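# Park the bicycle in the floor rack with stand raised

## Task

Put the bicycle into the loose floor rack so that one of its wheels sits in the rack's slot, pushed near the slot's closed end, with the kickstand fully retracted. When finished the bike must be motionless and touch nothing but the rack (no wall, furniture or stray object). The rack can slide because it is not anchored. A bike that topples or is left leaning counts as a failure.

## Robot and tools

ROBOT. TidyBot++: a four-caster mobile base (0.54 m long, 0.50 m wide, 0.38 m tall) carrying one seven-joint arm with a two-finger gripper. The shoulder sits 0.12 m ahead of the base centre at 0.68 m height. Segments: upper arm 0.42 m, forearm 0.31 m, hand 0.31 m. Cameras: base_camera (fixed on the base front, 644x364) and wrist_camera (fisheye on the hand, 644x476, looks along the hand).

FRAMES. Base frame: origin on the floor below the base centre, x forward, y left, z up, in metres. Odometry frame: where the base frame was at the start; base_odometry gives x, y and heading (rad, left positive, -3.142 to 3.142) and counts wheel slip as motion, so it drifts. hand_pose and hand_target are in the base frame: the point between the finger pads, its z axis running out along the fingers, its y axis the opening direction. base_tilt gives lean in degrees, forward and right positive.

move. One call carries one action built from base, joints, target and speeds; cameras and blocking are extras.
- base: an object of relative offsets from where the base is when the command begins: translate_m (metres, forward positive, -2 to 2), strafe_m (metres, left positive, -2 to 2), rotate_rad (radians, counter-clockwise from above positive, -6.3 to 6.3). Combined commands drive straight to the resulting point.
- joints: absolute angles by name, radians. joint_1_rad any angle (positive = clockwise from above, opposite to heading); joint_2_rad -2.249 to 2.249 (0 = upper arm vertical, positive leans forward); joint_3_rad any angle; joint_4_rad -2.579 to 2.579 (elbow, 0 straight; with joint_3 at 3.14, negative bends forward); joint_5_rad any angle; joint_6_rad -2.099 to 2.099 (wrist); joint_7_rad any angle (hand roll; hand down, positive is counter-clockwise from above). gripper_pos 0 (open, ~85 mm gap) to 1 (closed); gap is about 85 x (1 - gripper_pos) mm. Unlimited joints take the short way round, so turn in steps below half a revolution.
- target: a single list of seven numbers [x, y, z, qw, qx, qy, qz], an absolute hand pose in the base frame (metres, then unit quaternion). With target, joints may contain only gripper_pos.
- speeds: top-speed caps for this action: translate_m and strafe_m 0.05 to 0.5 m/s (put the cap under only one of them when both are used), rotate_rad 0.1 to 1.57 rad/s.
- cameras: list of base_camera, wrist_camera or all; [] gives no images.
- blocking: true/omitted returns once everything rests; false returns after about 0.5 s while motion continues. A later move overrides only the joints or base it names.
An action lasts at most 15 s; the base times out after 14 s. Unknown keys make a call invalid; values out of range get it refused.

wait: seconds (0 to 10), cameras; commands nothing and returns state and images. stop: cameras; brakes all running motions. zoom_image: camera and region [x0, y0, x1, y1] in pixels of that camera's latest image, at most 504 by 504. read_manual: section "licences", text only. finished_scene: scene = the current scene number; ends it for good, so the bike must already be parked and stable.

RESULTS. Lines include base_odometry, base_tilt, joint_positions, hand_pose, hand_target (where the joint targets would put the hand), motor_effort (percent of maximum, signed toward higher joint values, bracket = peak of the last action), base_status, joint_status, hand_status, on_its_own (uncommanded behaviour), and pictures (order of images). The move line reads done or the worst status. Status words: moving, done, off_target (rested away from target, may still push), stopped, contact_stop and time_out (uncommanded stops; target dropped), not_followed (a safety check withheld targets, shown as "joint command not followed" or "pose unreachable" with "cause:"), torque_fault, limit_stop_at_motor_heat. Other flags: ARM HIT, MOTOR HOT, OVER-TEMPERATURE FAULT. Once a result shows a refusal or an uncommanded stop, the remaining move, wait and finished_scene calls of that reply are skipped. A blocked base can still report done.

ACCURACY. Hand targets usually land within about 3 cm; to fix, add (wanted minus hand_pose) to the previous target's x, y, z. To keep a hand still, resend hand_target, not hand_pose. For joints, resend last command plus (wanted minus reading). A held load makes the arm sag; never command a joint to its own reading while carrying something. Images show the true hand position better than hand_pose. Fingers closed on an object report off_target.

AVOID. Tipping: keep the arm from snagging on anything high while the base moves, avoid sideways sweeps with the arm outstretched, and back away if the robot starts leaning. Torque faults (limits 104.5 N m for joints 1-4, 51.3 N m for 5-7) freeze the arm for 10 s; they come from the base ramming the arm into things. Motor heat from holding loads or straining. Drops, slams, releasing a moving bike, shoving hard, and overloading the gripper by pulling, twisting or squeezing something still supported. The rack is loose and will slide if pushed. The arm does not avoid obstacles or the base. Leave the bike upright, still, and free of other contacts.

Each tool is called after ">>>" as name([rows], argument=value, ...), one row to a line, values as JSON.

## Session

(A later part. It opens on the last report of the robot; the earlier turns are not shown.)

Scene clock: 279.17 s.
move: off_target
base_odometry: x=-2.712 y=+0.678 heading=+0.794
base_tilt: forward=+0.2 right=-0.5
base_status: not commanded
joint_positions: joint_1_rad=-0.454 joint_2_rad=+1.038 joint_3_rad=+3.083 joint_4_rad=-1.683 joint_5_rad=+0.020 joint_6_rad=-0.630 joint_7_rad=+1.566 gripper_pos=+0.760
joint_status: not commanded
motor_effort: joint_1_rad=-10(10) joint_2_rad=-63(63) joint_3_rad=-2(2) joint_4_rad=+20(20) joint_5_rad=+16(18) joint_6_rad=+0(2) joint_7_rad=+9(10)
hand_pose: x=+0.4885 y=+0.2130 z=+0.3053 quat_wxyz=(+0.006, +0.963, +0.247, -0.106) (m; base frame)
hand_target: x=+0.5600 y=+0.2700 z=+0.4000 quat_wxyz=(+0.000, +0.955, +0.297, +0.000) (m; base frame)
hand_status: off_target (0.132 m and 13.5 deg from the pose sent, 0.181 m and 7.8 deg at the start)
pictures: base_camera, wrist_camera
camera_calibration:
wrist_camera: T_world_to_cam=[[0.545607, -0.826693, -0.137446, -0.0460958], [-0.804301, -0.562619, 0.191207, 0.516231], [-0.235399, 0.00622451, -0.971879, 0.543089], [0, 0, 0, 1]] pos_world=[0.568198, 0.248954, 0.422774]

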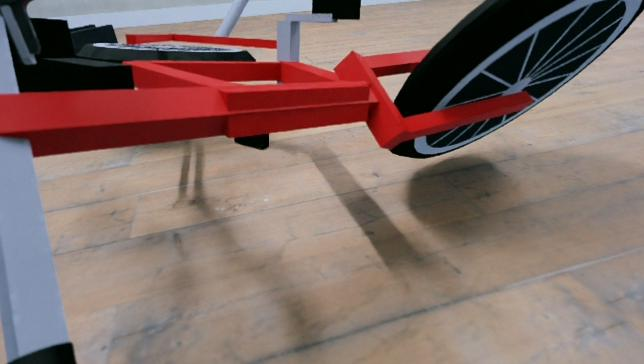

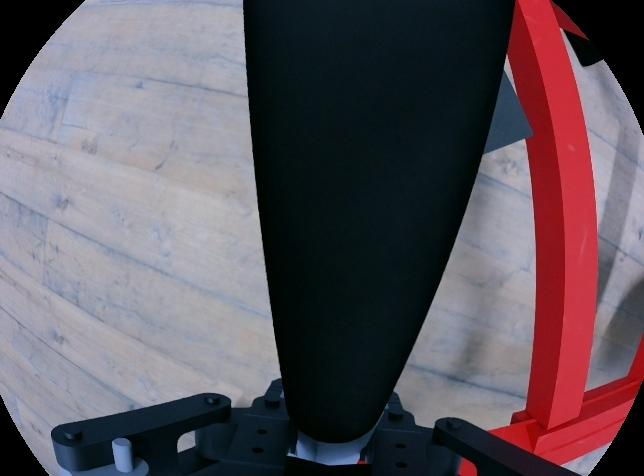

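>>> move(base={"translate_m": -0.12}, speeds={"translate_m": 0.1}, target=[0.66, 0.25, 0.38, 0, 0.955, 0.297, 0])

Scene clock: 281.50 s.
move: off_target
base_odometry: x=-2.796 y=+0.592 heading=+0.794
base_tilt: forward=+0.2 right=-0.6
base_status: done
joint_positions: joint_1_rad=-0.373 joint_2_rad=+1.160 joint_3_rad=+3.075 joint_4_rad=-1.334 joint_5_rad=+0.020 joint_6_rad=-0.812 joint_7_rad=+1.595 gripper_pos=+0.760
joint_status: not commanded
motor_effort: joint_1_rad=-4(11) joint_2_rad=-64(66) joint_3_rad=-1(3) joint_4_rad=+21(24) joint_5_rad=+10(16) joint_6_rad=+0(3) joint_7_rad=+6(9)
hand_pose: x=+0.5943 y=+0.2230 z=+0.2939 quat_wxyz=(-0.008, +0.972, +0.219, -0.084) (m; base frame)
hand_target: x=+0.6600 y=+0.2500 z=+0.3800 quat_wxyz=(+0.000, +0.955, +0.297, +0.000) (m; base frame)
hand_status: off_target (0.112 m and 13.3 deg from the pose sent, 0.191 m and 13.5 deg at the start)
pictures: base_camera, wrist_camera
camera_calibration:
wrist_camera: T_world_to_cam=[[0.499962, -0.853889, -0.14461, -0.0618336], [-0.843102, -0.518064, 0.144185, 0.636052], [-0.198035, 0.0498336, -0.978927, 0.527001], [0, 0, 0, 1]] pos_world=[0.671536, 0.250454, 0.415245]

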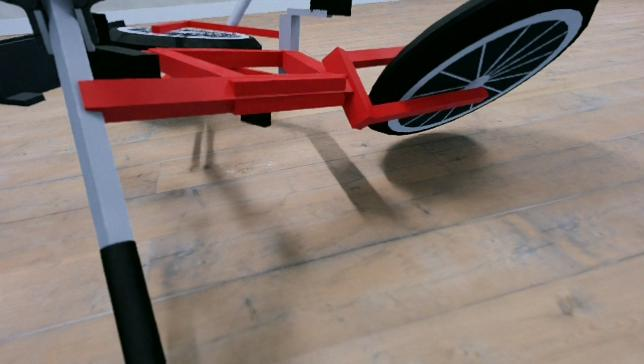

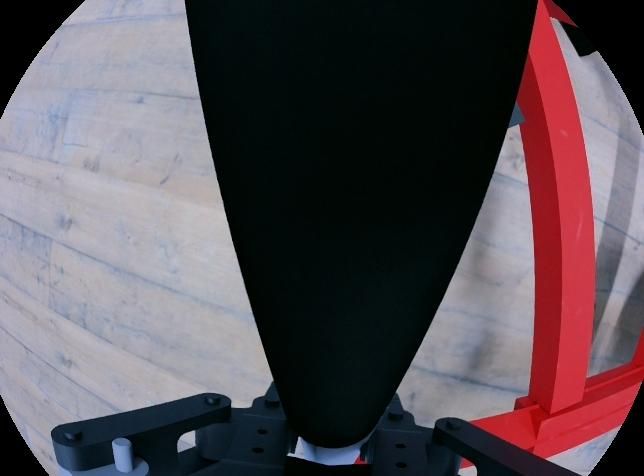

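>>> move(target=[0.66, 0.24, 0.25, 0, 0.955, 0.297, 0])

Scene clock: 284.63 s.
move: off_target
base_odometry: x=-2.796 y=+0.592 heading=+0.794
base_tilt: forward=+0.2 right=-0.5
base_status: not commanded
joint_positions: joint_1_rad=-0.414 joint_2_rad=+1.320 joint_3_rad=+3.061 joint_4_rad=-1.270 joint_5_rad=+0.046 joint_6_rad=-0.722 joint_7_rad=+1.643 gripper_pos=+0.761
joint_status: not commanded
motor_effort: joint_1_rad=+7(8) joint_2_rad=-54(64) joint_3_rad=+5(7) joint_4_rad=+16(22) joint_5_rad=+4(10) joint_6_rad=+3(4) joint_7_rad=-1(6)
hand_pose: x=+0.5787 y=+0.2442 z=+0.2138 quat_wxyz=(-0.009, +0.959, +0.271, -0.087) (m; base frame)
hand_target: x=+0.6600 y=+0.2400 z=+0.2500 quat_wxyz=(+0.000, +0.955, +0.297, +0.000) (m; base frame)
hand_status: off_target (0.089 m and 10.5 deg from the pose sent, 0.081 m and 13.3 deg at the start)
pictures: base_camera, wrist_camera
camera_calibration:
wrist_camera: T_world_to_cam=[[0.586656, -0.794443, -0.157146, -0.109519], [-0.782026, -0.606157, 0.144945, 0.631363], [-0.210406, 0.0378589, -0.976881, 0.454136], [0, 0, 0, 1]] pos_world=[0.653545, 0.278505, 0.334913]

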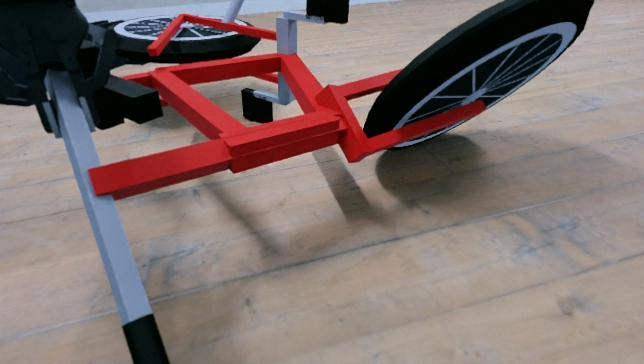

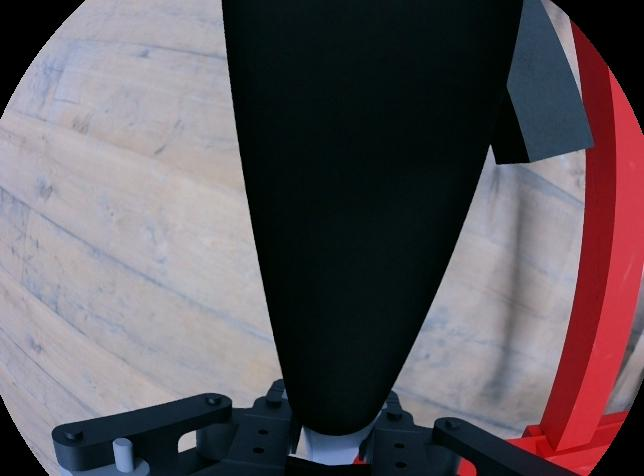

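>>> move(target=[0.64, 0.24, 0.17, 0, 0.955, 0.297, 0], cameras=["base_camera"])

Scene clock: 286.00 s.
move: off_target
base_odometry: x=-2.796 y=+0.592 heading=+0.794
base_tilt: forward=+0.2 right=-0.5
base_status: not commanded
joint_positions: joint_1_rad=-0.439 joint_2_rad=+1.410 joint_3_rad=+3.061 joint_4_rad=-1.216 joint_5_rad=+0.051 joint_6_rad=-0.568 joint_7_rad=+1.643 gripper_pos=+0.775
joint_status: not commanded
motor_effort: joint_1_rad=+7(9) joint_2_rad=-45(52) joint_3_rad=+5(6) joint_4_rad=+7(15) joint_5_rad=+2(5) joint_6_rad=-2(3) joint_7_rad=-1(2)
hand_pose: x=+0.6029 y=+0.2726 z=+0.1673 quat_wxyz=(-0.021, +0.959, +0.281, -0.030) (m; base frame)
hand_target: x=+0.6400 y=+0.2400 z=+0.1700 quat_wxyz=(+0.000, +0.955, +0.297, +0.000) (m; base frame)
hand_status: off_target (0.049 m and 4.6 deg from the pose sent, 0.075 m and 10.5 deg at the start)
pictures: base_camera

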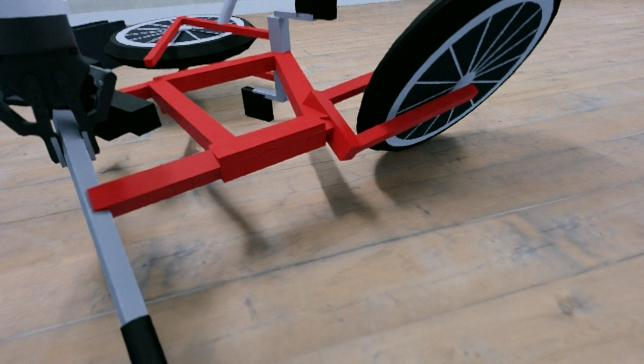

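>>> move(joints={"gripper_pos": 0.3}, cameras=["base_camera"])

>>> move(target=[0.60, 0.25, 0.40, 0, 0.955, 0.297, 0])

Scene clock: 287.77 s.
move: done
base_odometry: x=-2.796 y=+0.592 heading=+0.794
base_tilt: forward=+0.2 right=-0.5
base_status: not commanded
joint_positions: joint_1_rad=-0.413 joint_2_rad=+1.407 joint_3_rad=+3.079 joint_4_rad=-1.213 joint_5_rad=+0.063 joint_6_rad=-0.560 joint_7_rad=+1.643 gripper_pos=+0.300
joint_status: all done
motor_effort: joint_1_rad=+1(8) joint_2_rad=-42(46) joint_3_rad=-2(6) joint_4_rad=+8(15) joint_5_rad=+1(4) joint_6_rad=+0(8) joint_7_rad=+1(1)
hand_pose: x=+0.6199 y=+0.2507 z=+0.1680 quat_wxyz=(-0.011, +0.962, +0.272, -0.021) (m; base frame)
hand_target: x=+0.6400 y=+0.2400 z=+0.1700 quat_wxyz=(+0.000, +0.955, +0.297, +0.000) (m; base frame)
hand_status: not commanded
pictures: base_camera

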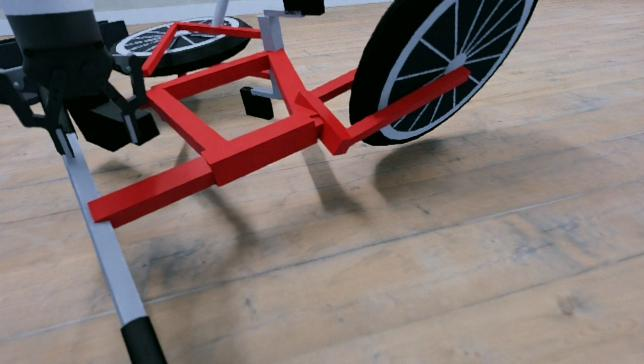

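Scene clock: 289.50 s.
move: off_target
base_odometry: x=-2.796 y=+0.592 heading=+0.794
base_tilt: forward=+0.2 right=-0.5
base_status: not commanded
joint_positions: joint_1_rad=-0.418 joint_2_rad=+0.917 joint_3_rad=+3.079 joint_4_rad=-1.473 joint_5_rad=+0.063 joint_6_rad=-0.686 joint_7_rad=+1.643 gripper_pos=+0.300
joint_status: not commanded
motor_effort: joint_1_rad=+1(1) joint_2_rad=-39(47) joint_3_rad=-2(3) joint_4_rad=+13(14) joint_5_rad=+0(2) joint_6_rad=+1(1) joint_7_rad=+1(1)
hand_pose: x=+0.6284 y=+0.2535 z=+0.3985 quat_wxyz=(-0.010, +0.958, +0.283, +0.032) (m; base frame)
hand_target: x=+0.6000 y=+0.2500 z=+0.4000 quat_wxyz=(+0.000, +0.955, +0.297, +0.000) (m; base frame)
hand_status: off_target (0.029 m and 4.2 deg from the pose sent, 0.233 m and 4.0 deg at the start)
pictures: base_camera, wrist_camera
camera_calibration:
wrist_camera: T_world_to_cam=[[0.630337, -0.773048, -0.071211, -0.169406], [-0.776174, -0.625776, -0.0771914, 0.738944], [0.0151106, 0.103929, -0.99447, 0.493207], [0, 0, 0, 1]] pos_world=[0.67288, 0.280195, 0.535456]

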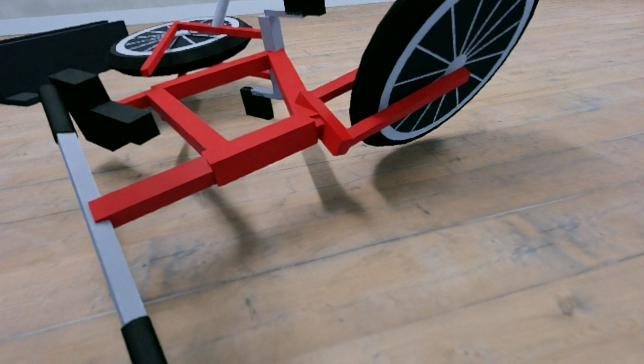

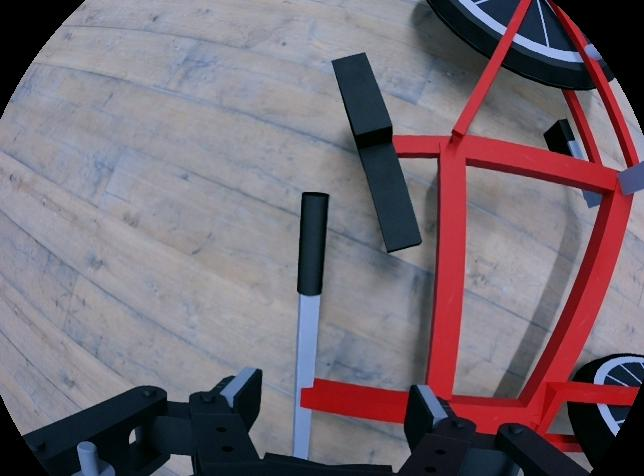

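>>> move(target=[0.60, 0.265, 0.24, 0, 0.955, 0.297, 0])

Scene clock: 297.33 s.
move: off_target
base_odometry: x=-2.796 y=+0.592 heading=+0.794
base_tilt: forward=+0.2 right=-0.5
base_status: not commanded
joint_positions: joint_1_rad=-0.464 joint_2_rad=+1.232 joint_3_rad=+3.079 joint_4_rad=-1.424 joint_5_rad=+0.063 joint_6_rad=-0.569 joint_7_rad=+1.643 gripper_pos=+0.300
joint_status: not commanded
motor_effort: joint_1_rad=+0(2) joint_2_rad=-39(44) joint_3_rad=-2(2) joint_4_rad=+8(13) joint_5_rad=+1(2) joint_6_rad=-1(2) joint_7_rad=+1(1)
hand_pose: x=+0.5689 y=+0.2568 z=+0.2348 quat_wxyz=(-0.005, +0.952, +0.302, -0.043) (m; base frame)
hand_target: x=+0.6000 y=+0.2650 z=+0.2400 quat_wxyz=(+0.000, +0.955, +0.297, +0.000) (m; base frame)
hand_status: off_target (0.033 m and 5.0 deg from the pose sent, 0.161 m and 4.2 deg at the start)
pictures: base_camera, wrist_camera
camera_calibration:
wrist_camera: T_world_to_cam=[[0.648514, -0.751751, -0.119582, -0.145482], [-0.750523, -0.657698, 0.0643999, 0.642582], [-0.127061, 0.0479845, -0.990734, 0.425287], [0, 0, 0, 1]] pos_world=[0.630658, 0.292852, 0.362567]

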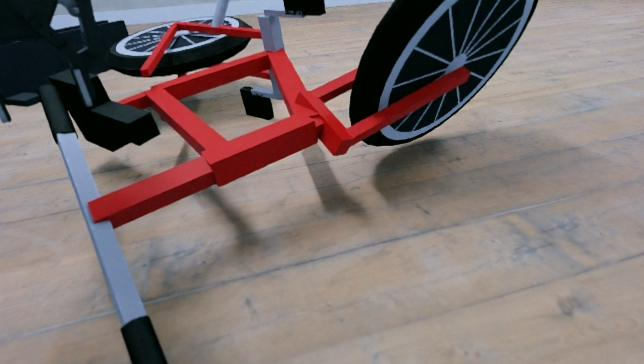

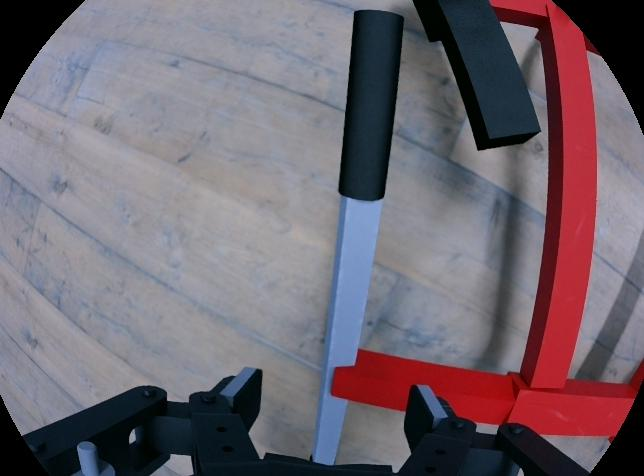

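>>> move(target=[0.622, 0.288, 0.16, 0, 0.955, 0.297, 0])

Scene clock: 299.93 s.
move: off_target
base_odometry: x=-2.796 y=+0.592 heading=+0.794
base_tilt: forward=+0.2 right=-0.5
base_status: not commanded
joint_positions: joint_1_rad=-0.487 joint_2_rad=+1.439 joint_3_rad=+3.079 joint_4_rad=-1.183 joint_5_rad=+0.063 joint_6_rad=-0.569 joint_7_rad=+1.643 gripper_pos=+0.300
joint_status: not commanded
motor_effort: joint_1_rad=+0(1) joint_2_rad=-43(46) joint_3_rad=-1(2) joint_4_rad=+8(10) joint_5_rad=+0(2) joint_6_rad=+0(2) joint_7_rad=+1(1)
hand_pose: x=+0.5993 y=+0.2860 z=+0.1550 quat_wxyz=(-0.009, +0.951, +0.307, -0.026) (m; base frame)
hand_target: x=+0.6220 y=+0.2880 z=+0.1600 quat_wxyz=(+0.000, +0.955, +0.297, +0.000) (m; base frame)
hand_status: off_target (0.023 m and 3.4 deg from the pose sent, 0.097 m and 5.0 deg at the start)
pictures: base_camera, wrist_camera
camera_calibration:
wrist_camera: T_world_to_cam=[[0.657999, -0.744311, -0.114183, -0.161385], [-0.746571, -0.664622, 0.0301501, 0.69469], [-0.0983293, 0.0654066, -0.993002, 0.326867], [0, 0, 0, 1]] pos_world=[0.656967, 0.320206, 0.285207]

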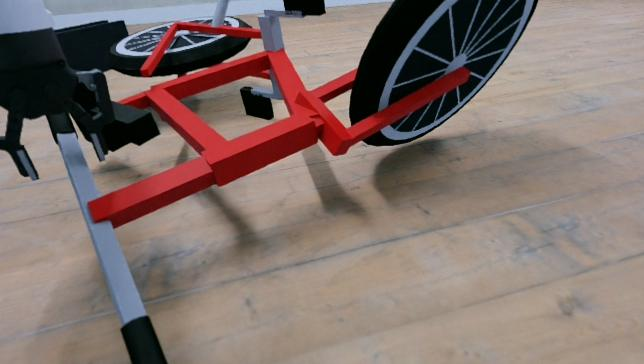

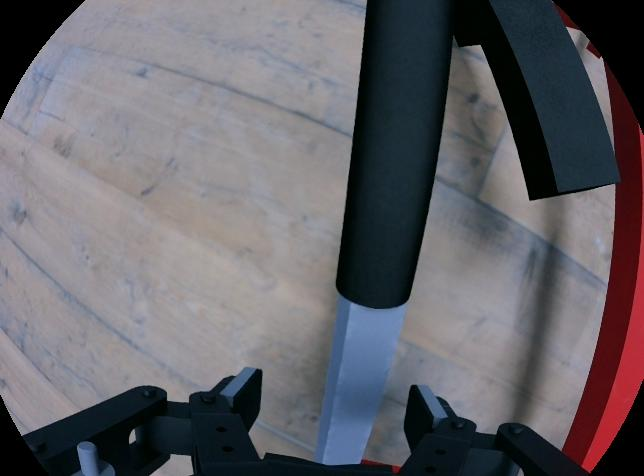

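>>> move(target=[0.628, 0.285, 0.135, 0, 0.955, 0.297, 0], cameras=[])

>>> move(joints={"gripper_pos": 1.0}, cameras=[])

>>> move(target=[0.64, 0.285, 0.24, 0, 0.955, 0.297, 0])

Scene clock: 301.50 s.
move: off_target
base_odometry: x=-2.796 y=+0.592 heading=+0.794
base_tilt: forward=+0.2 right=-0.6
base_status: not commanded
joint_positions: joint_1_rad=-0.487 joint_2_rad=+1.492 joint_3_rad=+3.080 joint_4_rad=-1.112 joint_5_rad=+0.063 joint_6_rad=-0.569 joint_7_rad=+1.643 gripper_pos=+0.300
joint_status: not commanded
motor_effort: joint_1_rad=+1(1) joint_2_rad=-42(45) joint_3_rad=-2(2) joint_4_rad=+9(11) joint_5_rad=+0(1) joint_6_rad=+0(2) joint_7_rad=+1(1)
hand_pose: x=+0.6108 y=+0.2910 z=+0.1351 quat_wxyz=(-0.011, +0.952, +0.305, -0.017) (m; base frame)
hand_target: x=+0.6280 y=+0.2850 z=+0.1350 quat_wxyz=(+0.000, +0.955, +0.297, +0.000) (m; base frame)
hand_status: off_target (0.018 m and 2.5 deg from the pose sent, 0.035 m and 3.4 deg at the start)
pictures: none
No camera images: "cameras" was empty.

Scene clock: 302.43 s.
move: off_target
base_odometry: x=-2.796 y=+0.592 heading=+0.794
base_tilt: forward=+0.2 right=-0.5
base_status: not commanded
joint_positions: joint_1_rad=-0.484 joint_2_rad=+1.492 joint_3_rad=+3.086 joint_4_rad=-1.111 joint_5_rad=+0.060 joint_6_rad=-0.569 joint_7_rad=+1.643 gripper_pos=+0.782
joint_status: gripper_pos off_target (ended at +0.782, target +1.000)
motor_effort: joint_1_rad=-1(4) joint_2_rad=-42(44) joint_3_rad=+1(6) joint_4_rad=+9(10) joint_5_rad=+4(6) joint_6_rad=+1(2) joint_7_rad=+1(2)
hand_pose: x=+0.6133 y=+0.2876 z=+0.1351 quat_wxyz=(-0.009, +0.953, +0.302, -0.017) (m; base frame)
hand_target: x=+0.6280 y=+0.2850 z=+0.1350 quat_wxyz=(+0.000, +0.955, +0.297, +0.000) (m; base frame)
hand_status: not commanded
pictures: none
No camera images: "cameras" was empty.

Scene clock: 303.63 s.
move: off_target
base_odometry: x=-2.796 y=+0.592 heading=+0.794
base_tilt: forward=+0.2 right=-0.5
base_status: not commanded
joint_positions: joint_1_rad=-0.462 joint_2_rad=+1.409 joint_3_rad=+3.086 joint_4_rad=-1.200 joint_5_rad=+0.060 joint_6_rad=-0.588 joint_7_rad=+1.643 gripper_pos=+0.782
joint_status: not commanded
motor_effort: joint_1_rad=-4(6) joint_2_rad=-60(61) joint_3_rad=-1(2) joint_4_rad=+12(13) joint_5_rad=+5(7) joint_6_rad=-3(6) joint_7_rad=+3(3)
hand_pose: x=+0.6071 y=+0.2705 z=+0.1689 quat_wxyz=(-0.006, +0.955, +0.294, -0.029) (m; base frame)
hand_target: x=+0.6400 y=+0.2850 z=+0.2400 quat_wxyz=(+0.000, +0.955, +0.297, +0.000) (m; base frame)
hand_status: off_target (0.080 m and 3.4 deg from the pose sent, 0.108 m and 2.2 deg at the start)
pictures: base_camera, wrist_camera
camera_calibration:
wrist_camera: T_world_to_cam=[[0.637208, -0.762784, -0.110123, -0.15954], [-0.764105, -0.643921, 0.038853, 0.693258], [-0.100547, 0.0593882, -0.993158, 0.345459], [0, 0, 0, 1]] pos_world=[0.666117, 0.304193, 0.298591]

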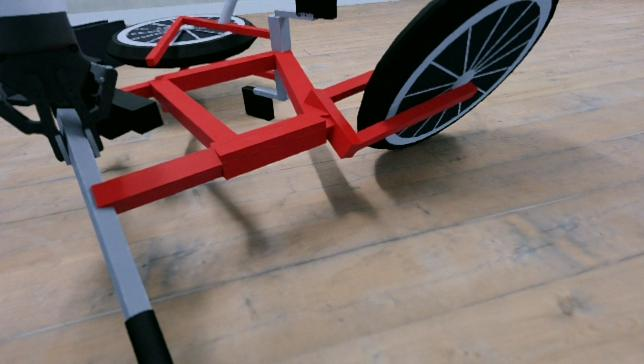

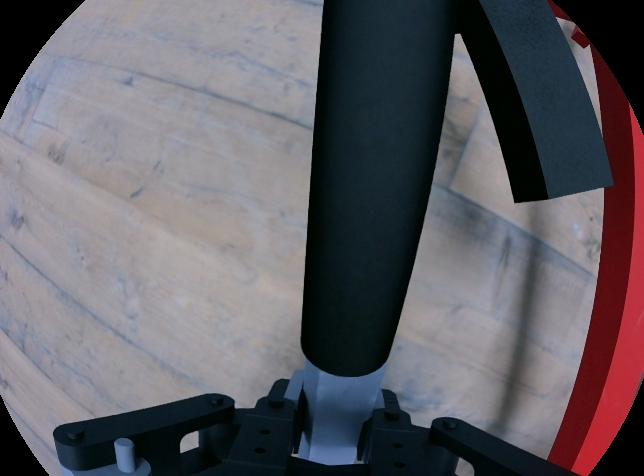

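>>> move(base={"translate_m": 0.25, "strafe_m": -0.25}, speeds={"translate_m": 0.12})

Scene clock: 307.53 s.
move: done
base_odometry: x=-2.442 y=+0.595 heading=+0.794
base_tilt: forward=+0.2 right=-0.5
base_status: done
joint_positions: joint_1_rad=-0.526 joint_2_rad=+1.406 joint_3_rad=+3.011 joint_4_rad=-1.243 joint_5_rad=+0.035 joint_6_rad=-0.622 joint_7_rad=+1.643 gripper_pos=+0.786
joint_status: not commanded
motor_effort: joint_1_rad=+9(17) joint_2_rad=-60(64) joint_3_rad=+10(17) joint_4_rad=+15(21) joint_5_rad=+10(14) joint_6_rad=+1(4) joint_7_rad=+3(5)
hand_pose: x=+0.5345 y=+0.3251 z=+0.1712 quat_wxyz=(-0.039, +0.943, +0.322, -0.074) (m; base frame)
hand_target: x=+0.6400 y=+0.2850 z=+0.2400 quat_wxyz=(+0.000, +0.955, +0.297, +0.000) (m; base frame)
hand_status: not commanded
pictures: base_camera, wrist_camera
camera_calibration:
wrist_camera: T_world_to_cam=[[0.665264, -0.717347, -0.20697, -0.0845537], [-0.716691, -0.691266, 0.0922296, 0.653877], [-0.209232, 0.0869763, -0.97399, 0.383092], [0, 0, 0, 1]] pos_world=[0.605033, 0.358029, 0.295321]

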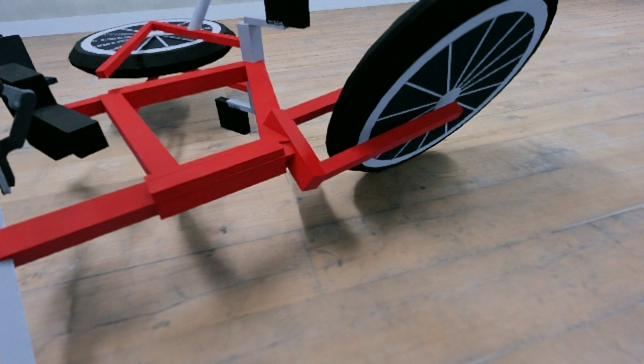

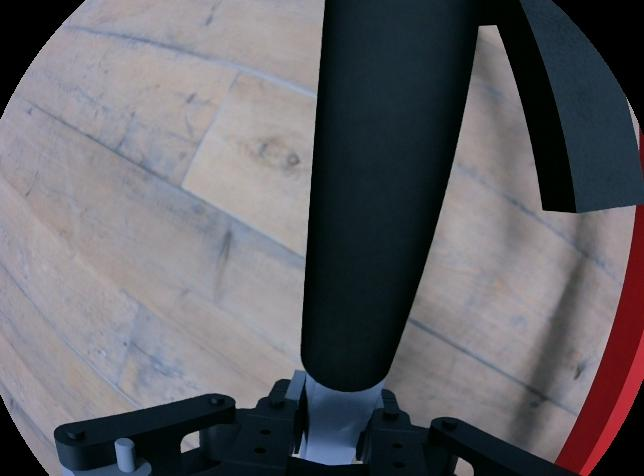

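>>> move(target=[0.60, 0.31, 0.14, 0, 0.955, 0.297, 0], cameras=[])

>>> move(joints={"gripper_pos": 0.2}, cameras=[])

>>> move(target=[0.55, 0.25, 0.55, 0, 0.955, 0.297, 0])

Scene clock: 309.57 s.
move: off_target
base_odometry: x=-2.442 y=+0.595 heading=+0.794
base_tilt: forward=+0.2 right=-0.5
base_status: not commanded
joint_positions: joint_1_rad=-0.570 joint_2_rad=+1.478 joint_3_rad=+3.036 joint_4_rad=-1.180 joint_5_rad=+0.035 joint_6_rad=-0.556 joint_7_rad=+1.617 gripper_pos=+0.790
joint_status: not commanded
motor_effort: joint_1_rad=+5(10) joint_2_rad=-43(60) joint_3_rad=+8(9) joint_4_rad=+12(17) joint_5_rad=+8(10) joint_6_rad=+3(4) joint_7_rad=+3(3)
hand_pose: x=+0.5444 y=+0.3419 z=+0.1364 quat_wxyz=(-0.033, +0.945, +0.323, -0.045) (m; base frame)
hand_target: x=+0.6000 y=+0.3100 z=+0.1400 quat_wxyz=(+0.000, +0.955, +0.297, +0.000) (m; base frame)
hand_status: off_target (0.064 m and 7.2 deg from the pose sent, 0.074 m and 10.1 deg at the start)
pictures: none
No camera images: "cameras" was empty.

Scene clock: 310.57 s.
move: done
base_odometry: x=-2.442 y=+0.595 heading=+0.794
base_tilt: forward=+0.2 right=-0.5
base_status: not commanded
joint_positions: joint_1_rad=-0.571 joint_2_rad=+1.478 joint_3_rad=+3.075 joint_4_rad=-1.179 joint_5_rad=+0.047 joint_6_rad=-0.554 joint_7_rad=+1.617 gripper_pos=+0.200
joint_status: all done
motor_effort: joint_1_rad=+4(7) joint_2_rad=-42(44) joint_3_rad=+1(8) joint_4_rad=+8(11) joint_5_rad=+2(9) joint_6_rad=+0(3) joint_7_rad=+1(3)
hand_pose: x=+0.5587 y=+0.3217 z=+0.1341 quat_wxyz=(-0.012, +0.944, +0.327, -0.038) (m; base frame)
hand_target: x=+0.6000 y=+0.3100 z=+0.1400 quat_wxyz=(+0.000, +0.955, +0.297, +0.000) (m; base frame)
hand_status: not commanded
pictures: none
No camera images: "cameras" was empty.

Scene clock: 312.73 s.
move: off_target
base_odometry: x=-2.442 y=+0.595 heading=+0.794
base_tilt: forward=+0.2 right=-0.5
base_status: not commanded
joint_positions: joint_1_rad=-0.457 joint_2_rad=+0.611 joint_3_rad=+3.039 joint_4_rad=-1.524 joint_5_rad=+0.047 joint_6_rad=-0.941 joint_7_rad=+1.617 gripper_pos=+0.200
joint_status: not commanded
motor_effort: joint_1_rad=+0(5) joint_2_rad=-34(48) joint_3_rad=-2(2) joint_4_rad=+16(16) joint_5_rad=+0(3) joint_6_rad=+1(2) joint_7_rad=+1(1)
hand_pose: x=+0.5718 y=+0.2689 z=+0.5493 quat_wxyz=(-0.018, +0.953, +0.301, +0.031) (m; base frame)
hand_target: x=+0.5500 y=+0.2500 z=+0.5500 quat_wxyz=(+0.000, +0.955, +0.297, +0.000) (m; base frame)
hand_status: off_target (0.029 m and 4.1 deg from the pose sent, 0.422 m and 5.8 deg at the start)
pictures: base_camera, wrist_camera
camera_calibration:
wrist_camera: T_world_to_cam=[[0.657927, -0.748282, -0.0848926, -0.125953], [-0.75307, -0.653091, -0.0797288, 0.711843], [0.00421702, 0.116386, -0.993195, 0.64463], [0, 0, 0, 1]] pos_world=[0.616218, 0.295625, 0.686305]

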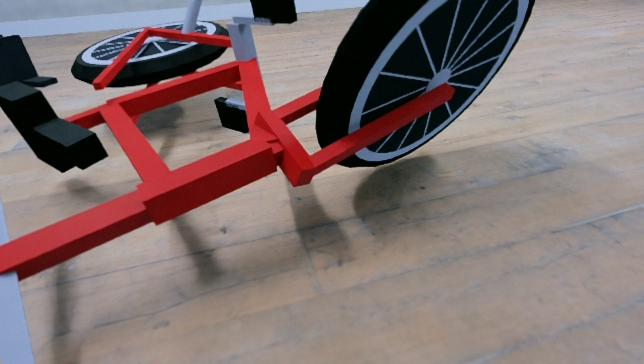

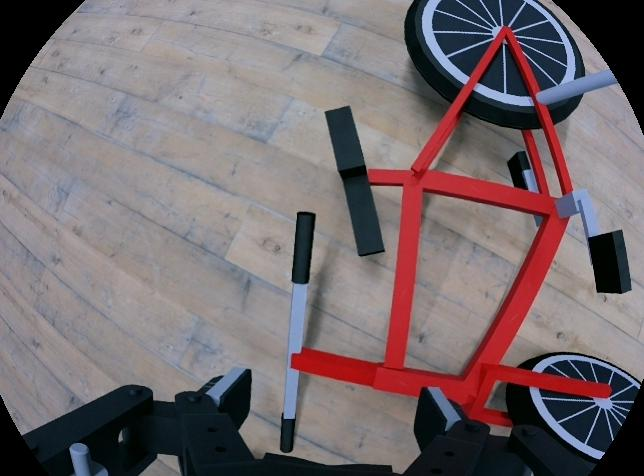

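>>> move(base={"translate_m": -0.12}, cameras=[])

>>> move(base={"strafe_m": 0.88}, joints={"joint_1_rad": 0.0, "joint_2_rad": 0.6, "joint_3_rad": 3.14, "joint_4_rad": -2.2, "joint_5_rad": 0.0, "joint_6_rad": 1.0, "joint_7_rad": 3.14, "gripper_pos": 0.1}, cameras=[])

>>> move(base={"translate_m": 0.12, "rotate_rad": -0.628}, joints={"joint_2_rad": 1.2, "joint_4_rad": -2.2, "joint_6_rad": 1.62})

Scene clock: 317.20 s.
move: done
base_odometry: x=-2.526 y=+0.509 heading=+0.794
base_tilt: forward=+0.2 right=-0.5
base_status: done
joint_positions: joint_1_rad=-0.449 joint_2_rad=+0.604 joint_3_rad=+3.031 joint_4_rad=-1.534 joint_5_rad=+0.048 joint_6_rad=-0.952 joint_7_rad=+1.617 gripper_pos=+0.200
joint_status: not commanded
motor_effort: joint_1_rad=+0(3) joint_2_rad=-33(38) joint_3_rad=-2(3) joint_4_rad=+15(17) joint_5_rad=+1(1) joint_6_rad=+0(2) joint_7_rad=+1(1)
hand_pose: x=+0.5659 y=+0.2649 z=+0.5505 quat_wxyz=(-0.018, +0.953, +0.301, +0.024) (m; base frame)
hand_target: x=+0.5500 y=+0.2500 z=+0.5500 quat_wxyz=(+0.000, +0.955, +0.297, +0.000) (m; base frame)
hand_status: not commanded
pictures: none
No camera images: "cameras" was empty.

Scene clock: 320.03 s.
move: done
base_odometry: x=-3.154 y=+1.126 heading=+0.794
base_tilt: forward=+0.2 right=-0.5
base_status: done
joint_positions: joint_1_rad=-0.007 joint_2_rad=+0.603 joint_3_rad=+3.121 joint_4_rad=-2.176 joint_5_rad=+0.037 joint_6_rad=+0.944 joint_7_rad=+3.070 gripper_pos=+0.100
joint_status: all done
motor_effort: joint_1_rad=+1(4) joint_2_rad=-31(34) joint_3_rad=+0(3) joint_4_rad=+12(17) joint_5_rad=+1(2) joint_6_rad=+9(9) joint_7_rad=+1(1)
hand_pose: x=+0.7689 y=+0.0267 z=+0.6534 quat_wxyz=(+0.401, +0.565, +0.558, +0.457) (m; base frame)
hand_target: x=+0.7650 y=+0.0022 z=+0.6622 quat_wxyz=(+0.439, +0.554, +0.554, +0.440) (m; base frame)
hand_status: not commanded
pictures: none
No camera images: "cameras" was empty.

Scene clock: 322.20 s.
move: done
base_odometry: x=-3.070 y=+1.212 heading=+0.166
base_tilt: forward=+0.2 right=-0.5
base_status: done
joint_positions: joint_1_rad=+0.005 joint_2_rad=+1.195 joint_3_rad=+3.132 joint_4_rad=-2.184 joint_5_rad=+0.029 joint_6_rad=+1.565 joint_7_rad=+3.071 gripper_pos=+0.100
joint_status: all done
motor_effort: joint_1_rad=+1(4) joint_2_rad=-34(37) joint_3_rad=-1(4) joint_4_rad=+1(14) joint_5_rad=+1(3) joint_6_rad=+8(10) joint_7_rad=+1(1)
hand_pose: x=+0.7384 y=+0.0114 z=+0.4558 quat_wxyz=(+0.409, +0.572, +0.541, +0.460) (m; base frame)
hand_target: x=+0.7353 y=+0.0021 z=+0.4657 quat_wxyz=(+0.444, +0.550, +0.549, +0.446) (m; base frame)
hand_status: not commanded
pictures: base_camera, wrist_camera
camera_calibration:
wrist_camera: T_world_to_cam=[[0.31382, 0.0269622, 0.949099, -0.662272], [0.0437427, -0.998946, 0.0139148, 0.0345983], [0.948474, 0.0371494, -0.314669, -0.424574], [0, 0, 0, 1]] pos_world=[0.609018, 0.0681908, 0.49448]

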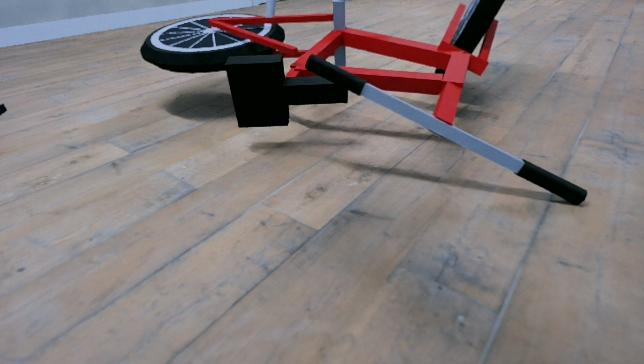

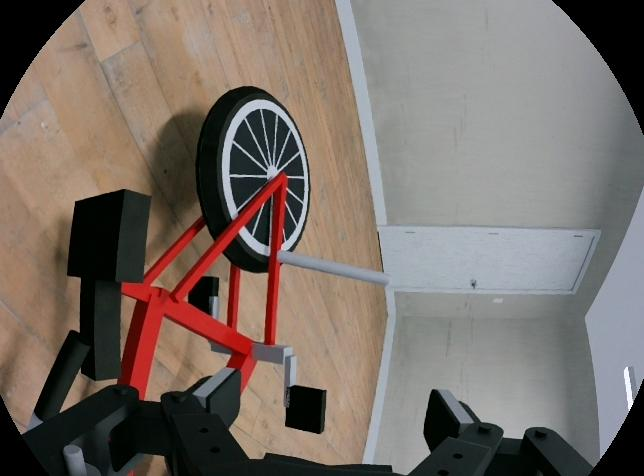

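>>> move(joints={"joint_1_rad": 0.02, "joint_2_rad": 2.011, "joint_3_rad": 3.15, "joint_4_rad": -1.421, "joint_5_rad": -0.02, "joint_6_rad": 1.652, "gripper_pos": 0.25}, cameras=[])

>>> move(base={"translate_m": 0.08}, speeds={"translate_m": 0.2})

Scene clock: 325.33 s.
move: done
base_odometry: x=-3.070 y=+1.212 heading=+0.166
base_tilt: forward=+0.2 right=-0.5
base_status: not commanded
joint_positions: joint_1_rad=+0.007 joint_2_rad=+2.007 joint_3_rad=+3.132 joint_4_rad=-1.443 joint_5_rad=+0.020 joint_6_rad=+1.599 joint_7_rad=+3.071 gripper_pos=+0.250
joint_status: all done
motor_effort: joint_1_rad=+1(2) joint_2_rad=-30(36) joint_3_rad=-1(2) joint_4_rad=+0(2) joint_5_rad=+2(2) joint_6_rad=+8(10) joint_7_rad=+1(1)
hand_pose: x=+0.7041 y=+0.0059 z=+0.1185 quat_wxyz=(+0.404, +0.585, +0.544, +0.445) (m; base frame)
hand_target: x=+0.7138 y=-0.0188 z=+0.1366 quat_wxyz=(+0.456, +0.557, +0.542, +0.434) (m; base frame)
hand_status: not commanded
pictures: none
No camera images: "cameras" was empty.

Scene clock: 326.47 s.
move: done
base_odometry: x=-2.991 y=+1.225 heading=+0.166
base_tilt: forward=+0.2 right=-0.5
base_status: done
joint_positions: joint_1_rad=+0.010 joint_2_rad=+2.010 joint_3_rad=+3.132 joint_4_rad=-1.434 joint_5_rad=+0.019 joint_6_rad=+1.601 joint_7_rad=+3.071 gripper_pos=+0.250
joint_status: not commanded
motor_effort: joint_1_rad=+0(1) joint_2_rad=-32(34) joint_3_rad=-1(1) joint_4_rad=+1(2) joint_5_rad=+1(2) joint_6_rad=+9(9) joint_7_rad=+1(1)
hand_pose: x=+0.7062 y=+0.0038 z=+0.1193 quat_wxyz=(+0.407, +0.584, +0.541, +0.447) (m; base frame)
hand_target: x=+0.7138 y=-0.0188 z=+0.1366 quat_wxyz=(+0.456, +0.557, +0.542, +0.434) (m; base frame)
hand_status: not commanded
pictures: base_camera, wrist_camera
camera_calibration:
wrist_camera: T_world_to_cam=[[0.341255, 0.0216947, 0.93972, -0.350846], [0.0221067, -0.999642, 0.0150502, 0.0481822], [0.939711, 0.0156382, -0.341613, -0.490191], [0, 0, 0, 1]] pos_world=[0.5793, 0.0634422, 0.161517]

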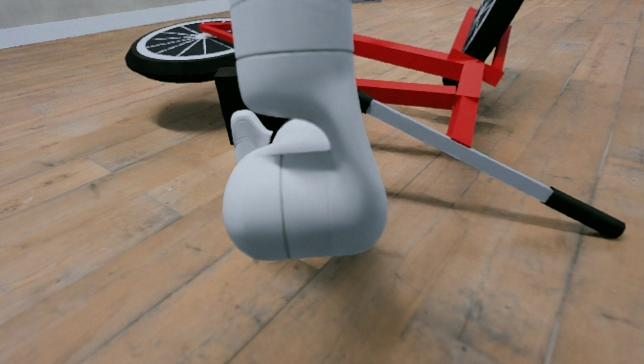

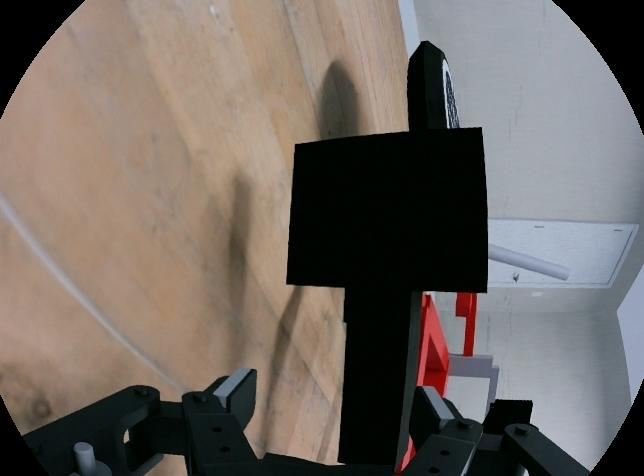

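>>> move(base={"translate_m": 0.095}, speeds={"translate_m": 0.1})

Scene clock: 329.07 s.
move: done
base_odometry: x=-2.897 y=+1.241 heading=+0.165
base_tilt: forward=+0.2 right=-0.5
base_status: done
joint_positions: joint_1_rad=+0.013 joint_2_rad=+2.053 joint_3_rad=+3.132 joint_4_rad=-1.443 joint_5_rad=+0.014 joint_6_rad=+1.611 joint_7_rad=+3.073 gripper_pos=+0.250
joint_status: not commanded
motor_effort: joint_1_rad=+1(4) joint_2_rad=-36(40) joint_3_rad=+0(1) joint_4_rad=+5(8) joint_5_rad=+0(2) joint_6_rad=+8(11) joint_7_rad=+1(1)
hand_pose: x=+0.6786 y=+0.0011 z=+0.0958 quat_wxyz=(+0.398, +0.595, +0.548, +0.433) (m; base frame)
hand_target: x=+0.7138 y=-0.0188 z=+0.1366 quat_wxyz=(+0.456, +0.557, +0.542, +0.434) (m; base frame)
hand_status: not commanded
pictures: base_camera, wrist_camera
camera_calibration:
wrist_camera: T_world_to_cam=[[0.381047, 0.0215535, 0.924305, -0.344762], [0.0162195, -0.99973, 0.0166258, 0.0502965], [0.924413, 0.00865659, -0.381294, -0.458067], [0, 0, 0, 1]] pos_world=[0.553998, 0.061679, 0.143171]

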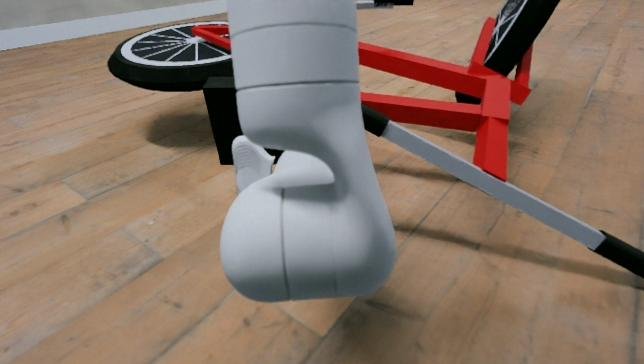

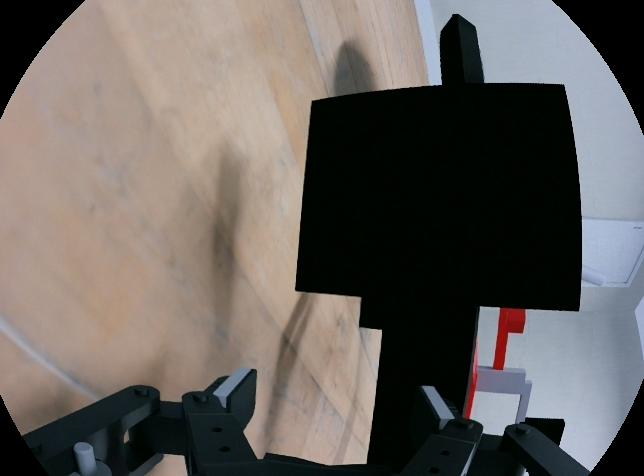

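>>> move(base={"translate_m": -0.06}, joints={"joint_2_rad": 1.99, "gripper_pos": 0.12})

Scene clock: 332.00 s.
move: done
base_odometry: x=-2.956 y=+1.231 heading=+0.166
base_tilt: forward=+0.2 right=-0.5
base_status: done
joint_positions: joint_1_rad=+0.014 joint_2_rad=+2.011 joint_3_rad=+3.133 joint_4_rad=-1.433 joint_5_rad=+0.009 joint_6_rad=+1.623 joint_7_rad=+3.075 gripper_pos=+0.120
joint_status: all done
motor_effort: joint_1_rad=+2(4) joint_2_rad=-34(37) joint_3_rad=-1(1) joint_4_rad=+2(3) joint_5_rad=+0(2) joint_6_rad=+9(14) joint_7_rad=+1(1)
hand_pose: x=+0.7079 y=-0.0015 z=+0.1257 quat_wxyz=(+0.418, +0.581, +0.534, +0.449) (m; base frame)
hand_target: x=+0.7251 y=-0.0190 z=+0.1492 quat_wxyz=(+0.462, +0.552, +0.537, +0.439) (m; base frame)
hand_status: not commanded
pictures: base_camera, wrist_camera
camera_calibration:
wrist_camera: T_world_to_cam=[[0.320855, 0.0238843, 0.946827, -0.343713], [0.00956448, -0.999713, 0.0219772, 0.0507273], [0.94708, 0.0020044, -0.320992, -0.497323], [0, 0, 0, 1]] pos_world=[0.580802, 0.0599189, 0.164686]

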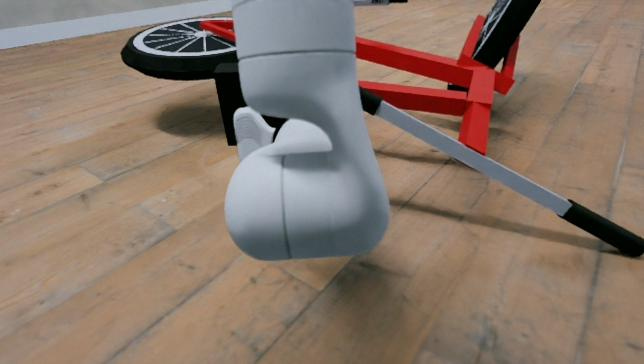

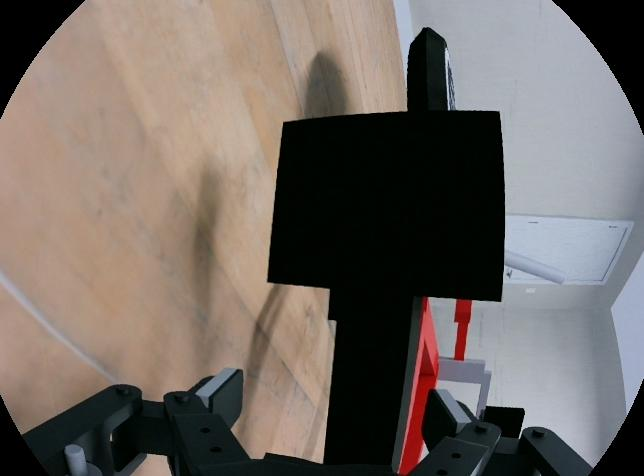

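>>> move(base={"translate_m": 0.07}, speeds={"translate_m": 0.1})

Scene clock: 333.57 s.
move: done
base_odometry: x=-2.888 y=+1.242 heading=+0.165
base_tilt: forward=+0.2 right=-0.5
base_status: done
joint_positions: joint_1_rad=+0.010 joint_2_rad=+2.054 joint_3_rad=+3.133 joint_4_rad=-1.462 joint_5_rad=+0.008 joint_6_rad=+1.669 joint_7_rad=+3.077 gripper_pos=+0.120
joint_status: not commanded
motor_effort: joint_1_rad=+4(4) joint_2_rad=-40(43) joint_3_rad=+0(1) joint_4_rad=+9(11) joint_5_rad=-1(2) joint_6_rad=+3(13) joint_7_rad=+0(1)
hand_pose: x=+0.6763 y=+0.0007 z=+0.1091 quat_wxyz=(+0.411, +0.586, +0.541, +0.442) (m; base frame)
hand_target: x=+0.7251 y=-0.0190 z=+0.1492 quat_wxyz=(+0.462, +0.552, +0.537, +0.439) (m; base frame)
hand_status: not commanded
pictures: base_camera, wrist_camera
camera_calibration:
wrist_camera: T_world_to_cam=[[0.344922, 0.0269978, 0.938243, -0.333285], [0.0136511, -0.999625, 0.0237455, 0.0507327], [0.938532, 0.00461773, -0.345162, -0.464361], [0, 0, 0, 1]] pos_world=[0.550083, 0.0618559, 0.151218]

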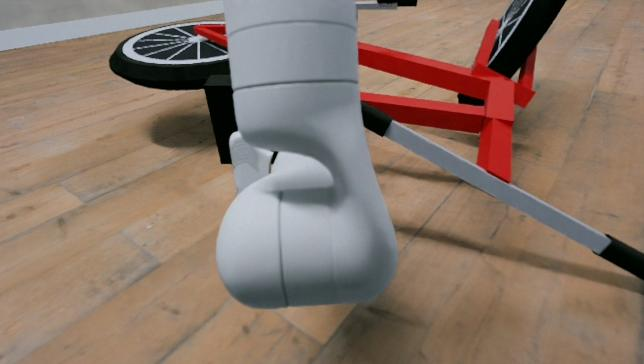

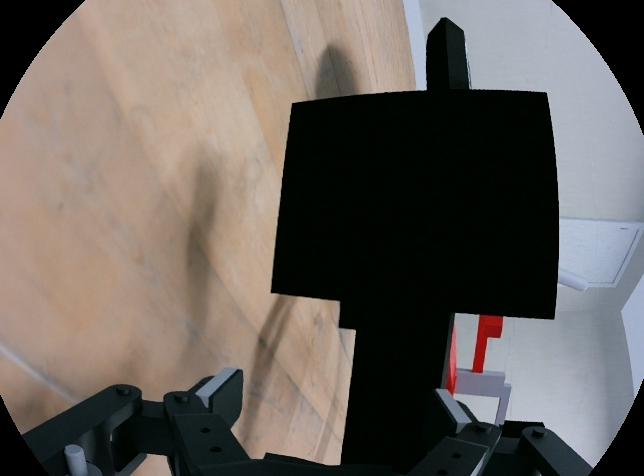

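>>> move(base={"translate_m": -0.1, "strafe_m": 0.03}, joints={"joint_1_rad": 0.0, "joint_3_rad": 3.15, "joint_5_rad": -0.03, "joint_2_rad": 2.075, "joint_4_rad": -1.32, "joint_6_rad": 1.776, "gripper_pos": 0.2})

Scene clock: 337.03 s.
move: done
base_odometry: x=-2.991 y=+1.256 heading=+0.165
base_tilt: forward=+0.2 right=-0.5
base_status: done
joint_positions: joint_1_rad=+0.006 joint_2_rad=+2.076 joint_3_rad=+3.134 joint_4_rad=-1.334 joint_5_rad=+0.003 joint_6_rad=+1.741 joint_7_rad=+3.077 gripper_pos=+0.200
joint_status: all done
motor_effort: joint_1_rad=+0(4) joint_2_rad=-31(39) joint_3_rad=-1(1) joint_4_rad=+1(9) joint_5_rad=+1(3) joint_6_rad=+9(14) joint_7_rad=+1(1)
hand_pose: x=+0.7138 y=+0.0003 z=+0.1449 quat_wxyz=(+0.459, +0.544, +0.503, +0.490) (m; base frame)
hand_target: x=+0.7194 y=-0.0092 z=+0.1592 quat_wxyz=(+0.497, +0.515, +0.509, +0.478) (m; base frame)
hand_status: not commanded
pictures: base_camera, wrist_camera
camera_calibration:
wrist_camera: T_world_to_cam=[[0.173571, 0.0309024, 0.984336, -0.264131], [0.00644813, -0.999522, 0.0302421, 0.0531112], [0.9848, 0.00109799, -0.173687, -0.545049], [0, 0, 0, 1]] pos_world=[0.582268, 0.0618466, 0.163719]

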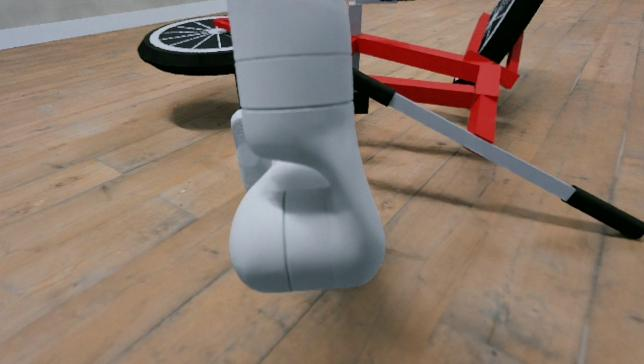

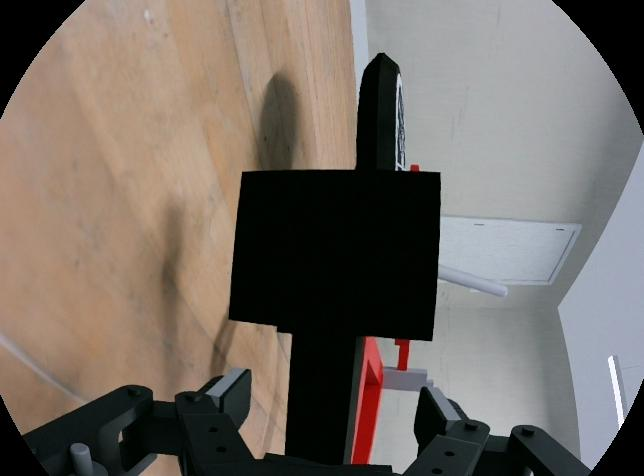

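>>> move(base={"translate_m": 0.06, "strafe_m": -0.01}, speeds={"translate_m": 0.1}, joints={"joint_2_rad": 2.11})

Scene clock: 338.87 s.
move: done
base_odometry: x=-2.931 y=+1.256 heading=+0.165
base_tilt: forward=+0.2 right=-0.5
base_status: done
joint_positions: joint_1_rad=+0.005 joint_2_rad=+2.111 joint_3_rad=+3.134 joint_4_rad=-1.333 joint_5_rad=+0.003 joint_6_rad=+1.741 joint_7_rad=+3.077 gripper_pos=+0.200
joint_status: all done
motor_effort: joint_1_rad=+1(2) joint_2_rad=-30(33) joint_3_rad=-1(1) joint_4_rad=+1(3) joint_5_rad=+1(2) joint_6_rad=+8(9) joint_7_rad=+1(1)
hand_pose: x=+0.6949 y=+0.0005 z=+0.1245 quat_wxyz=(+0.450, +0.552, +0.511, +0.481) (m; base frame)
hand_target: x=+0.7007 y=-0.0092 z=+0.1385 quat_wxyz=(+0.488, +0.523, +0.517, +0.469) (m; base frame)
hand_status: not commanded
pictures: base_camera, wrist_camera
camera_calibration:
wrist_camera: T_world_to_cam=[[0.207243, 0.0307609, 0.977806, -0.26337], [0.00767913, -0.999526, 0.0298166, 0.0532683], [0.978259, 0.0013294, -0.207381, -0.52119], [0, 0, 0, 1]] pos_world=[0.564031, 0.0620374, 0.147851]

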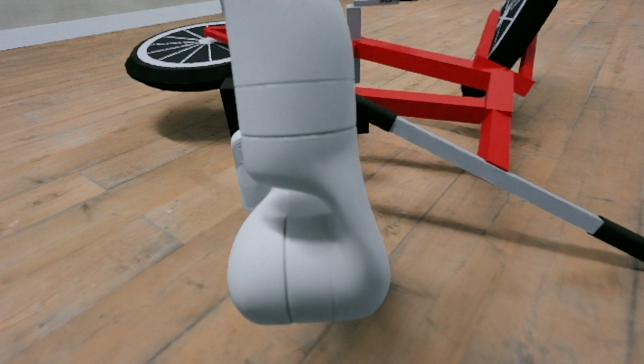

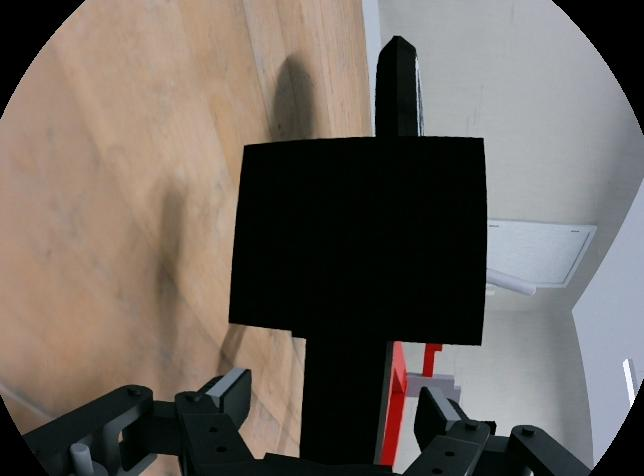

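>>> move(base={"translate_m": 0.05}, speeds={"translate_m": 0.1})

Scene clock: 340.43 s.
move: done
base_odometry: x=-2.881 y=+1.264 heading=+0.166
base_tilt: forward=+0.2 right=-0.5
base_status: done
joint_positions: joint_1_rad=+0.005 joint_2_rad=+2.113 joint_3_rad=+3.134 joint_4_rad=-1.333 joint_5_rad=+0.003 joint_6_rad=+1.741 joint_7_rad=+3.077 gripper_pos=+0.200
joint_status: not commanded
motor_effort: joint_1_rad=+0(2) joint_2_rad=-30(32) joint_3_rad=-1(1) joint_4_rad=+1(2) joint_5_rad=+0(2) joint_6_rad=+8(9) joint_7_rad=+1(1)
hand_pose: x=+0.6939 y=+0.0005 z=+0.1234 quat_wxyz=(+0.450, +0.553, +0.511, +0.481) (m; base frame)
hand_target: x=+0.7007 y=-0.0092 z=+0.1385 quat_wxyz=(+0.488, +0.523, +0.517, +0.469) (m; base frame)
hand_status: not commanded
pictures: base_camera, wrist_camera
camera_calibration:
wrist_camera: T_world_to_cam=[[0.208795, 0.030754, 0.977476, -0.263119], [0.00772281, -0.999526, 0.0297981, 0.0532846], [0.977929, 0.00132717, -0.208933, -0.52002], [0, 0, 0, 1]] pos_world=[0.563069, 0.0620415, 0.146955]

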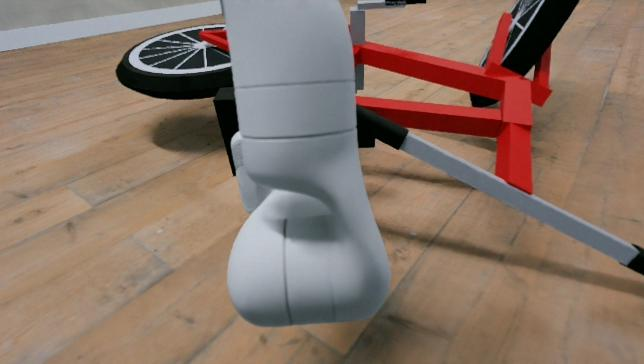

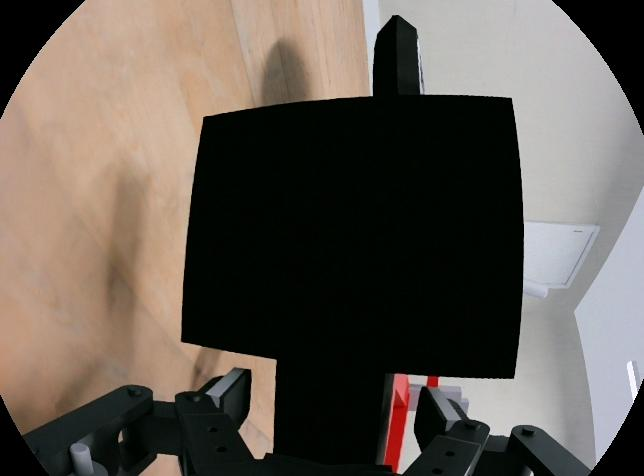

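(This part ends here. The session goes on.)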